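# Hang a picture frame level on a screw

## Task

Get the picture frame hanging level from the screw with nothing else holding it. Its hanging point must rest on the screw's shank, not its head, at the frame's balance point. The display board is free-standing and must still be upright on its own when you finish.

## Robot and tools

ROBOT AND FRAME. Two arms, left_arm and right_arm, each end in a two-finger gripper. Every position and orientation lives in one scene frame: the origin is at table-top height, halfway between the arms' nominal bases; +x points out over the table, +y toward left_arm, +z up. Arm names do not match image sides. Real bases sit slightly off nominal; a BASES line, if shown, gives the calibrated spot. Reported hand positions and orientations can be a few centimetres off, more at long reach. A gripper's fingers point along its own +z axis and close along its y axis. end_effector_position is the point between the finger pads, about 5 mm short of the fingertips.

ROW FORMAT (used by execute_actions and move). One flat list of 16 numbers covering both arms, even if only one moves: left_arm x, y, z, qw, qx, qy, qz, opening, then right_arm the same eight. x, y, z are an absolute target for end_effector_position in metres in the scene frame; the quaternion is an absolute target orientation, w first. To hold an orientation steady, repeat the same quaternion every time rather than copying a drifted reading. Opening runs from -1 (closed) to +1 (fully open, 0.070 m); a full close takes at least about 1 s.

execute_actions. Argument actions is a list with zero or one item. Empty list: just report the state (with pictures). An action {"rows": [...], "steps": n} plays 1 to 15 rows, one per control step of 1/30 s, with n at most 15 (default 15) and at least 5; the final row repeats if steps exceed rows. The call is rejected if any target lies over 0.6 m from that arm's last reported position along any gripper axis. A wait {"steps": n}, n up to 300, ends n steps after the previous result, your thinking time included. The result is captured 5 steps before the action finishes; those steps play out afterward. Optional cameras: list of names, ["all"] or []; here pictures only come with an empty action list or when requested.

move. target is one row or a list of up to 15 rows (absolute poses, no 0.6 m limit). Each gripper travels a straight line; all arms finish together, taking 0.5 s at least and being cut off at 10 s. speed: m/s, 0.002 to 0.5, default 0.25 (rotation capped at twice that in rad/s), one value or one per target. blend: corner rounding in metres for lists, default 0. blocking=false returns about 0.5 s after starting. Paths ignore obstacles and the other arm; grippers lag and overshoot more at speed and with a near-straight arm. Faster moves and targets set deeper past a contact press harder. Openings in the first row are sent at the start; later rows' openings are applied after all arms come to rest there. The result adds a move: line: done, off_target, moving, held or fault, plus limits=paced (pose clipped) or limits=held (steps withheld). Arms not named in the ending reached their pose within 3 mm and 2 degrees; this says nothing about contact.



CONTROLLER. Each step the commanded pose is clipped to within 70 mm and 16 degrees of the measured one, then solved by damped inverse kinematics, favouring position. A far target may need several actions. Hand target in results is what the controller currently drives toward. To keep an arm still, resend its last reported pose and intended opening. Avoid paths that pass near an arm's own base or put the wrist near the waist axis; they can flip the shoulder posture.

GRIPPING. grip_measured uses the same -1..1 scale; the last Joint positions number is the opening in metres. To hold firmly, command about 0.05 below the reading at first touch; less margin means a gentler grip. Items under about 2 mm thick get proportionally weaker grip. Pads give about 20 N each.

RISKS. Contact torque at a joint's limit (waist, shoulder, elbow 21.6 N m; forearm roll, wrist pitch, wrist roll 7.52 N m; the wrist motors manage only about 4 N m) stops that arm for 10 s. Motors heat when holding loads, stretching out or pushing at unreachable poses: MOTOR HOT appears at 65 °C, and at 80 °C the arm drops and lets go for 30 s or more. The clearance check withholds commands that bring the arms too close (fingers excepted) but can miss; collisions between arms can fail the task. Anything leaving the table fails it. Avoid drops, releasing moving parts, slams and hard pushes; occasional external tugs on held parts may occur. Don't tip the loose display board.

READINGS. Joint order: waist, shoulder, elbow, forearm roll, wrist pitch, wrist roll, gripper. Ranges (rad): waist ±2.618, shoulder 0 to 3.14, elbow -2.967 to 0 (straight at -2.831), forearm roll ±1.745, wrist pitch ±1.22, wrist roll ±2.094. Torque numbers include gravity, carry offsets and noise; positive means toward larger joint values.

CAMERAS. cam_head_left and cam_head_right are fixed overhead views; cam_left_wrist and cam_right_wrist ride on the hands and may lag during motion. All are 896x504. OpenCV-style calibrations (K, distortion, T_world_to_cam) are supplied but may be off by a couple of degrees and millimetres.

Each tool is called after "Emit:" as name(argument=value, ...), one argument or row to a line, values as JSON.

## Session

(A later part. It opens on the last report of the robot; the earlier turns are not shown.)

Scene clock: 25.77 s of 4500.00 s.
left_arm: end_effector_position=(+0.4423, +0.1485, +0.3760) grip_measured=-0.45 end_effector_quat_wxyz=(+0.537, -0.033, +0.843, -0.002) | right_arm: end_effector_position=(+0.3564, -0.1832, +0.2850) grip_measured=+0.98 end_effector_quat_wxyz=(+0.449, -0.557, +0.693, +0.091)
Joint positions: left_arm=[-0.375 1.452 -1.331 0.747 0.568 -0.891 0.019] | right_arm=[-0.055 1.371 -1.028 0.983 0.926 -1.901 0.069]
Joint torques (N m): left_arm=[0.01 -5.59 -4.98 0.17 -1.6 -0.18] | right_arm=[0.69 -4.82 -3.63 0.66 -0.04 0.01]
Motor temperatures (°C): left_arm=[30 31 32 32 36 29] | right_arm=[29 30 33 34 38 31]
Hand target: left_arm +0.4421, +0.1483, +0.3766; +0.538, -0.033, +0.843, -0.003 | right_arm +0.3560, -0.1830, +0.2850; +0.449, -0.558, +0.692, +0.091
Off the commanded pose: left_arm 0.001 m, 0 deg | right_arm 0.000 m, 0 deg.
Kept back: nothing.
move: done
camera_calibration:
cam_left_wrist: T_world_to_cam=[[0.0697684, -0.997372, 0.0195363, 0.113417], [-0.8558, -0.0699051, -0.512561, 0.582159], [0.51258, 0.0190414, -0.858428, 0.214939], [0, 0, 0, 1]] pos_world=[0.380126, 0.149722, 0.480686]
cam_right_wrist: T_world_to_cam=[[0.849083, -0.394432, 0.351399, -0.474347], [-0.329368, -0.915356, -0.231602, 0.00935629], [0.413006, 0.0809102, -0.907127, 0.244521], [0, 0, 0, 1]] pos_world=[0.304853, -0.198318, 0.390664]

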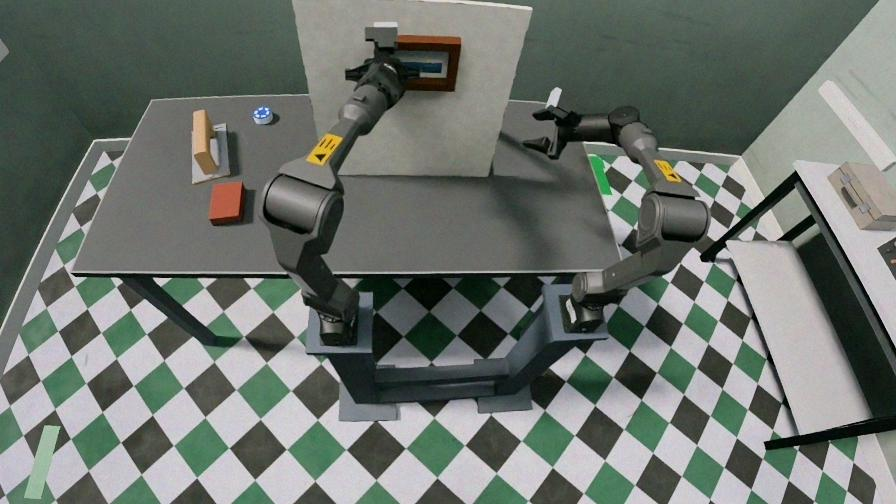

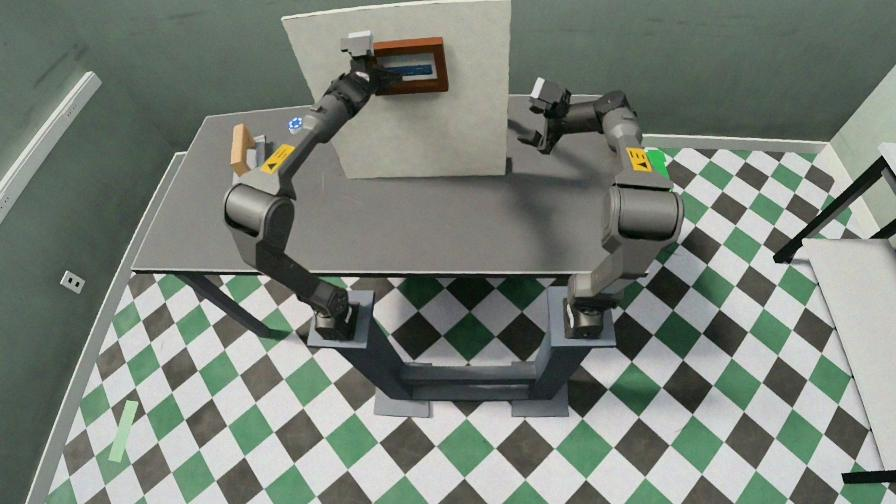

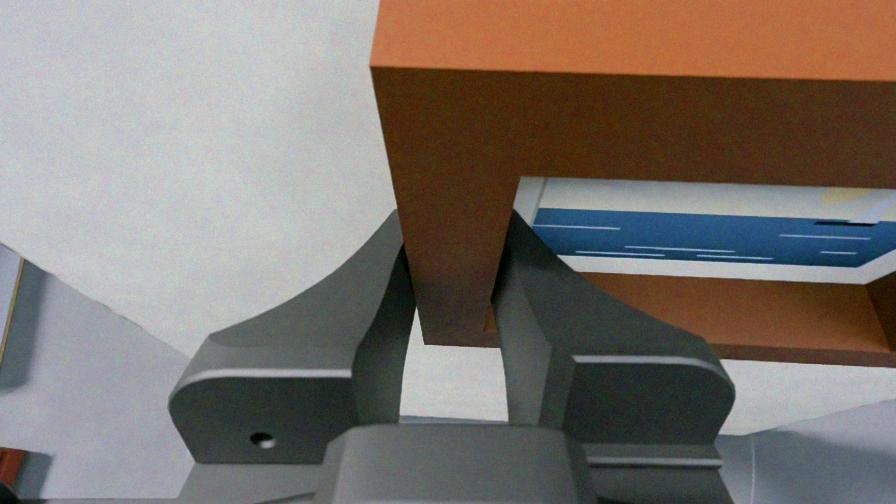

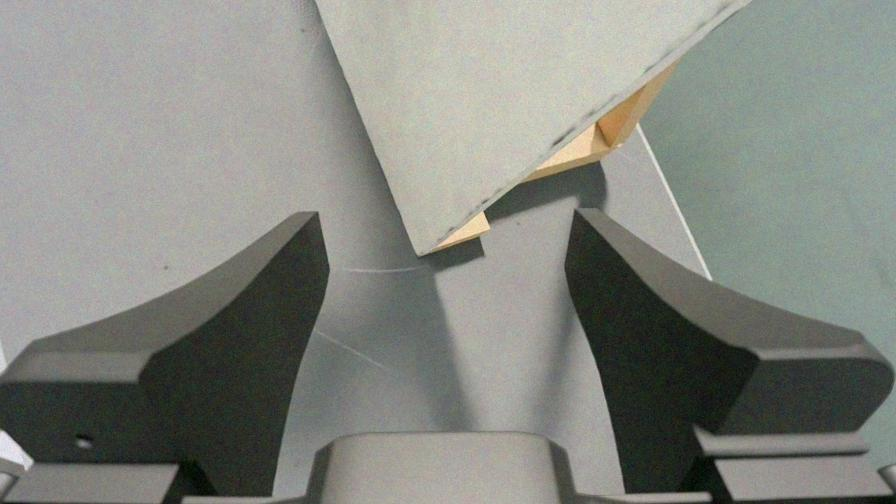

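Emit:
move(
  target=[
    [0.4423,0.1485,0.3762,0.5375,-0.0329,0.8426,-0.0029,-0.1,0.356,-0.183,0.285,-0.4485,0.5579,-0.6922,-0.0913,0.98],
    [0.402,0.1480,0.395,0.5375,-0.0329,0.8426,-0.0029,-0.1,0.356,-0.183,0.285,-0.4485,0.5579,-0.6922,-0.0913,0.98],
  ],
  speed=[0.1,0.12],
)

Emit:
zoom_image(
  camera="cam_head_left",
  region=[380, 20, 480, 110],
)

Emit:
zoom_image(
  camera="cam_head_right",
  region=[360, 20, 460, 110],
)

Scene clock: 27.83 s of 4500.00 s.
left_arm: end_effector_position=(+0.4013, +0.1482, +0.3960) grip_measured=-0.10 end_effector_quat_wxyz=(+0.538, -0.033, +0.842, -0.003) | right_arm: end_effector_position=(+0.3564, -0.1832, +0.2850) grip_measured=+0.98 end_effector_quat_wxyz=(+0.449, -0.557, +0.693, +0.091)
Joint positions: left_arm=[-0.445 1.326 -1.289 0.742 0.674 -0.885 0.031] | right_arm=[-0.055 1.371 -1.028 0.983 0.926 -1.901 0.069]
Joint torques (N m): left_arm=[0.27 -3.94 -2.76 0.5 -1 -0.05] | right_arm=[0.67 -4.83 -3.61 0.68 -0.05 0.03]
Motor temperatures (°C): left_arm=[30 31 32 32 36 29] | right_arm=[29 30 33 34 38 31]
Hand target: left_arm +0.4020, +0.1480, +0.3950; +0.538, -0.033, +0.843, -0.003 | right_arm +0.3560, -0.1830, +0.2850; +0.449, -0.558, +0.692, +0.091
Off the commanded pose: left_arm 0.001 m, 0 deg | right_arm 0.000 m, 0 deg.
Kept back: nothing.
move: done
camera_calibration:
cam_left_wrist: T_world_to_cam=[[0.0690008, -0.997376, 0.0219051, 0.114957], [-0.854319, -0.0704136, -0.514958, 0.557746], [0.515149, 0.0168185, -0.856936, 0.251865], [0, 0, 0, 1]] pos_world=[0.338812, 0.149692, 0.50053]
cam_right_wrist: T_world_to_cam=[[0.849083, -0.394432, 0.351399, -0.474347], [-0.329368, -0.915356, -0.231602, 0.00935629], [0.413006, 0.0809102, -0.907127, 0.244521], [0, 0, 0, 1]] pos_world=[0.304853, -0.198318, 0.390664]

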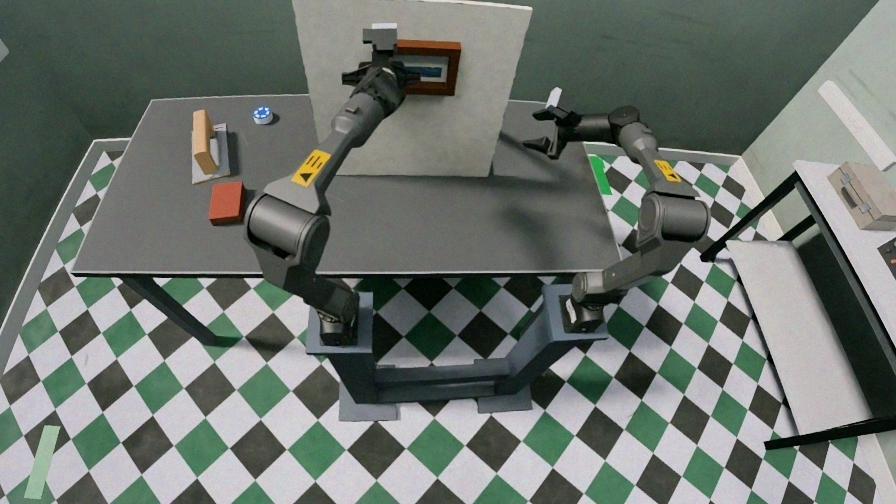

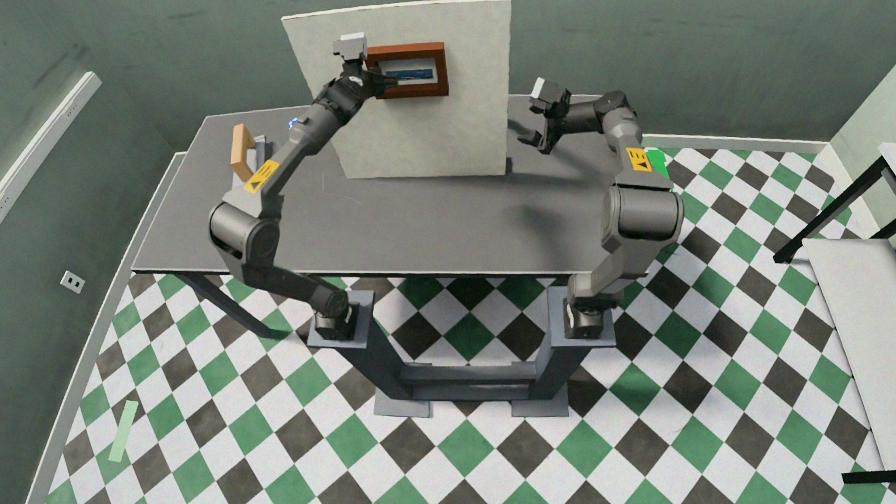

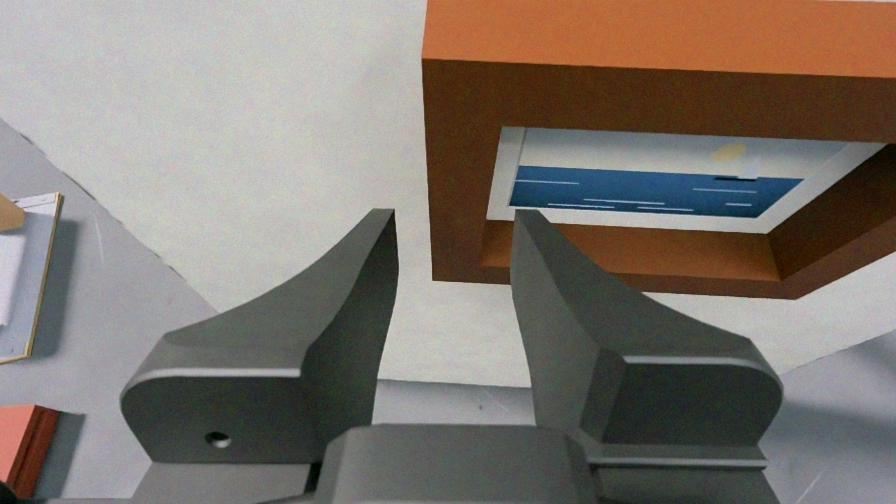

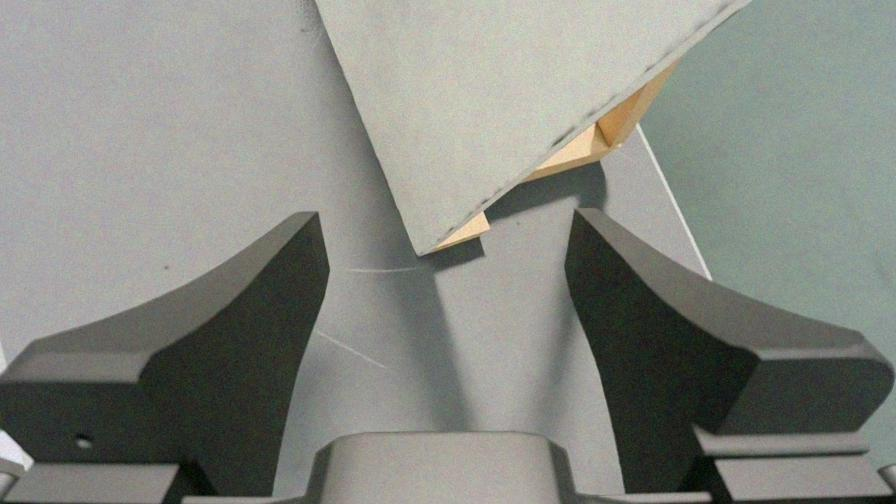

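Scaled by 5.040 from the camera's 896x504 image, which has a finer 1280x720 frame.

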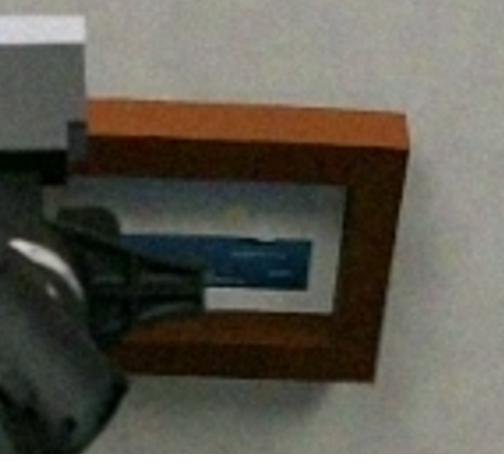

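Scaled by 5.040 from the camera's 896x504 image, which has a finer 1280x720 frame.

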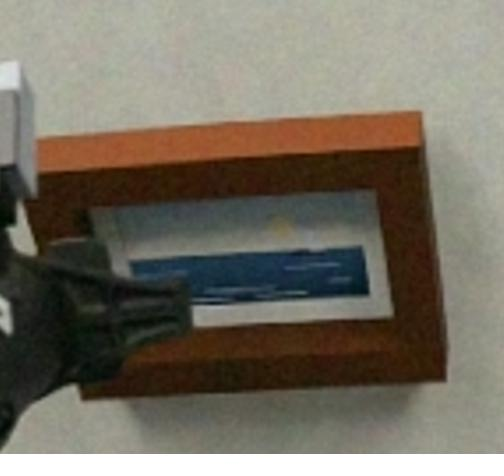

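Emit:
move(
  target=[
    [0.345,0.20,0.39,0.5291,0.1464,0.8306,-0.0933,-0.5,0.356,-0.183,0.285,-0.4485,0.5579,-0.6922,-0.0913,0.98],
  ],
  speed=0.2,
)

Emit:
zoom_image(
  camera="cam_head_left",
  region=[370, 20, 480, 110],
)

Emit:
zoom_image(
  camera="cam_head_right",
  region=[350, 20, 460, 110],
)

Scene clock: 32.10 s of 4500.00 s.
left_arm: end_effector_position=(+0.3450, +0.2001, +0.3906) grip_measured=-0.50 end_effector_quat_wxyz=(+0.530, +0.147, +0.830, -0.093) | right_arm: end_effector_position=(+0.3564, -0.1832, +0.2850) grip_measured=+0.98 end_effector_quat_wxyz=(+0.449, -0.557, +0.693, +0.091)
Joint positions: left_arm=[0.214 1.106 -1.102 -0.781 0.75 0.886 0.018] | right_arm=[-0.055 1.371 -1.028 0.983 0.926 -1.901 0.069]
Joint torques (N m): left_arm=[-0.4 -2.27 -2.44 -0.35 -0.86 -0.11] | right_arm=[0.68 -4.84 -3.65 0.69 -0.07 0.05]
Motor temperatures (°C): left_arm=[30 31 32 32 36 29] | right_arm=[29 30 33 34 38 31]
Hand target: left_arm +0.3450, +0.2000, +0.3900; +0.529, +0.146, +0.831, -0.093 | right_arm +0.3560, -0.1830, +0.2850; +0.449, -0.558, +0.692, +0.091
Off the commanded pose: left_arm 0.001 m, 0 deg | right_arm 0.000 m, 0 deg.
Kept back: nothing.
move: done
camera_calibration:
cam_left_wrist: T_world_to_cam=[[-0.326442, -0.944982, -0.0210994, 0.313506], [-0.806567, 0.290127, -0.51505, 0.421986], [0.492834, -0.151116, -0.856901, 0.316596], [0, 0, 0, 1]] pos_world=[0.286672, 0.221671, 0.49525]
cam_right_wrist: T_world_to_cam=[[0.849083, -0.394432, 0.351399, -0.474347], [-0.329368, -0.915356, -0.231602, 0.00935629], [0.413006, 0.0809102, -0.907127, 0.244521], [0, 0, 0, 1]] pos_world=[0.304853, -0.198318, 0.390664]

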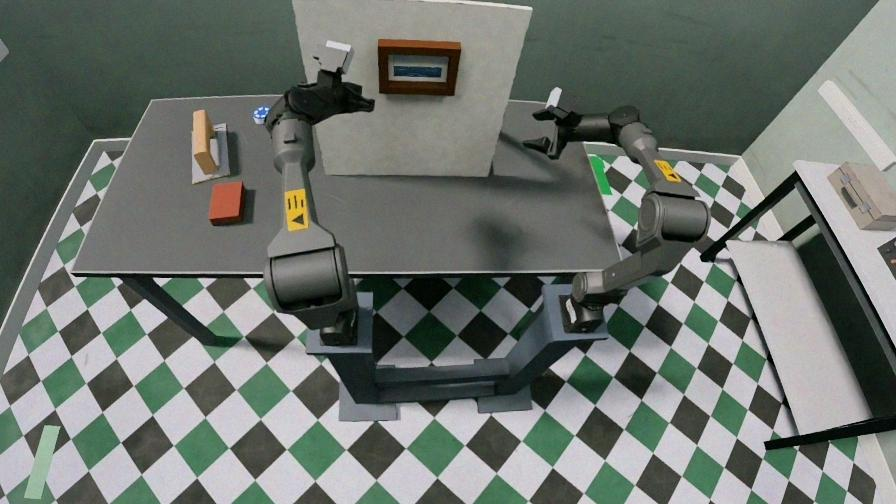

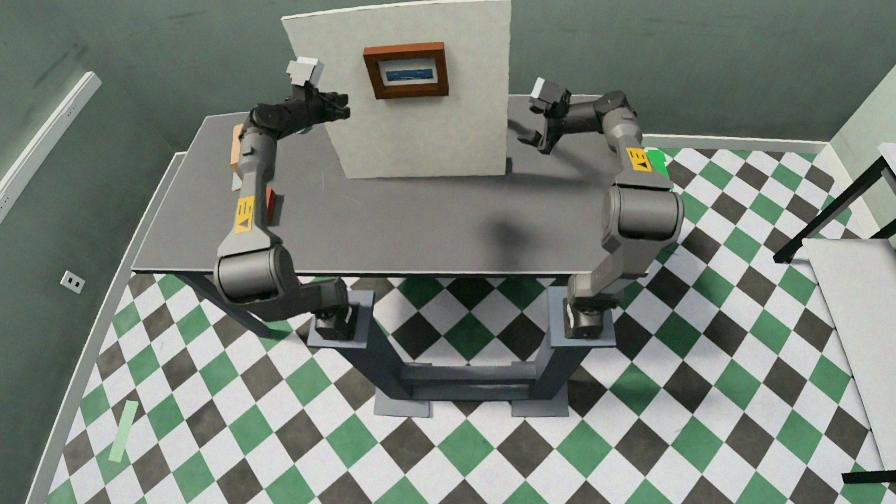

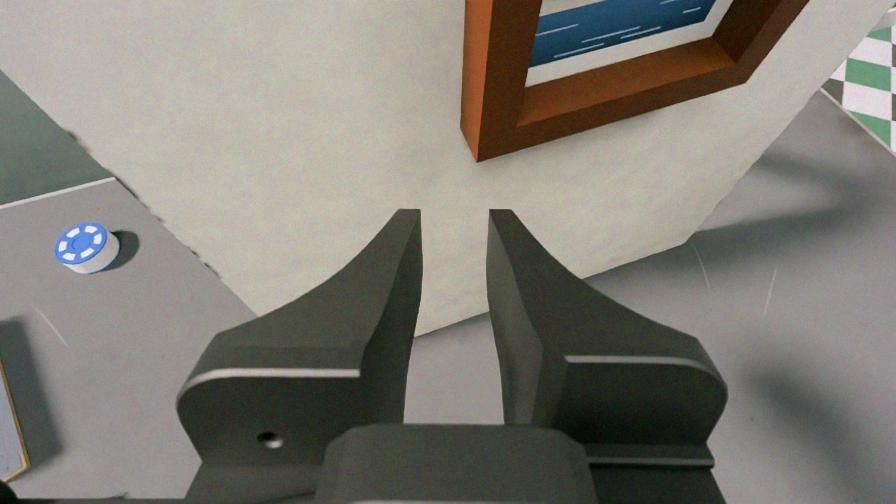

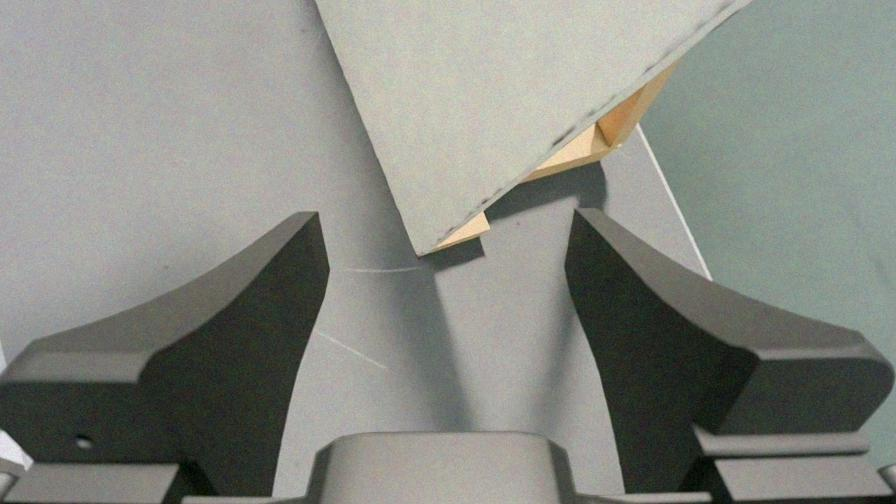

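Scaled by 4.582 from the camera's 896x504 image, which has a finer 1280x720 frame.

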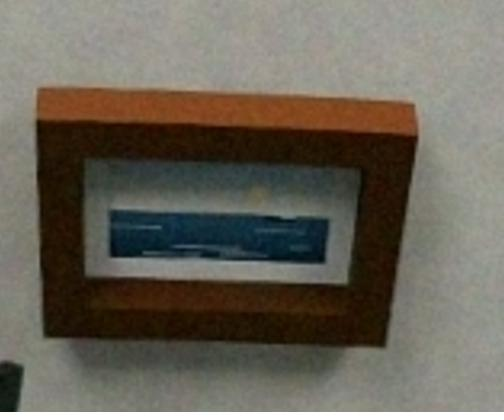

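Scaled by 4.582 from the camera's 896x504 image, which has a finer 1280x720 frame.

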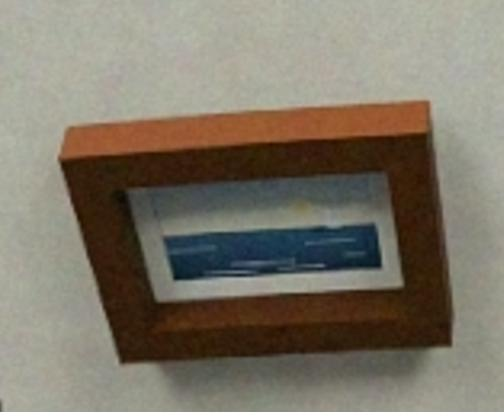

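Emit:
finished_scene(
  scene=2,
)

The scene is finished: the task was done.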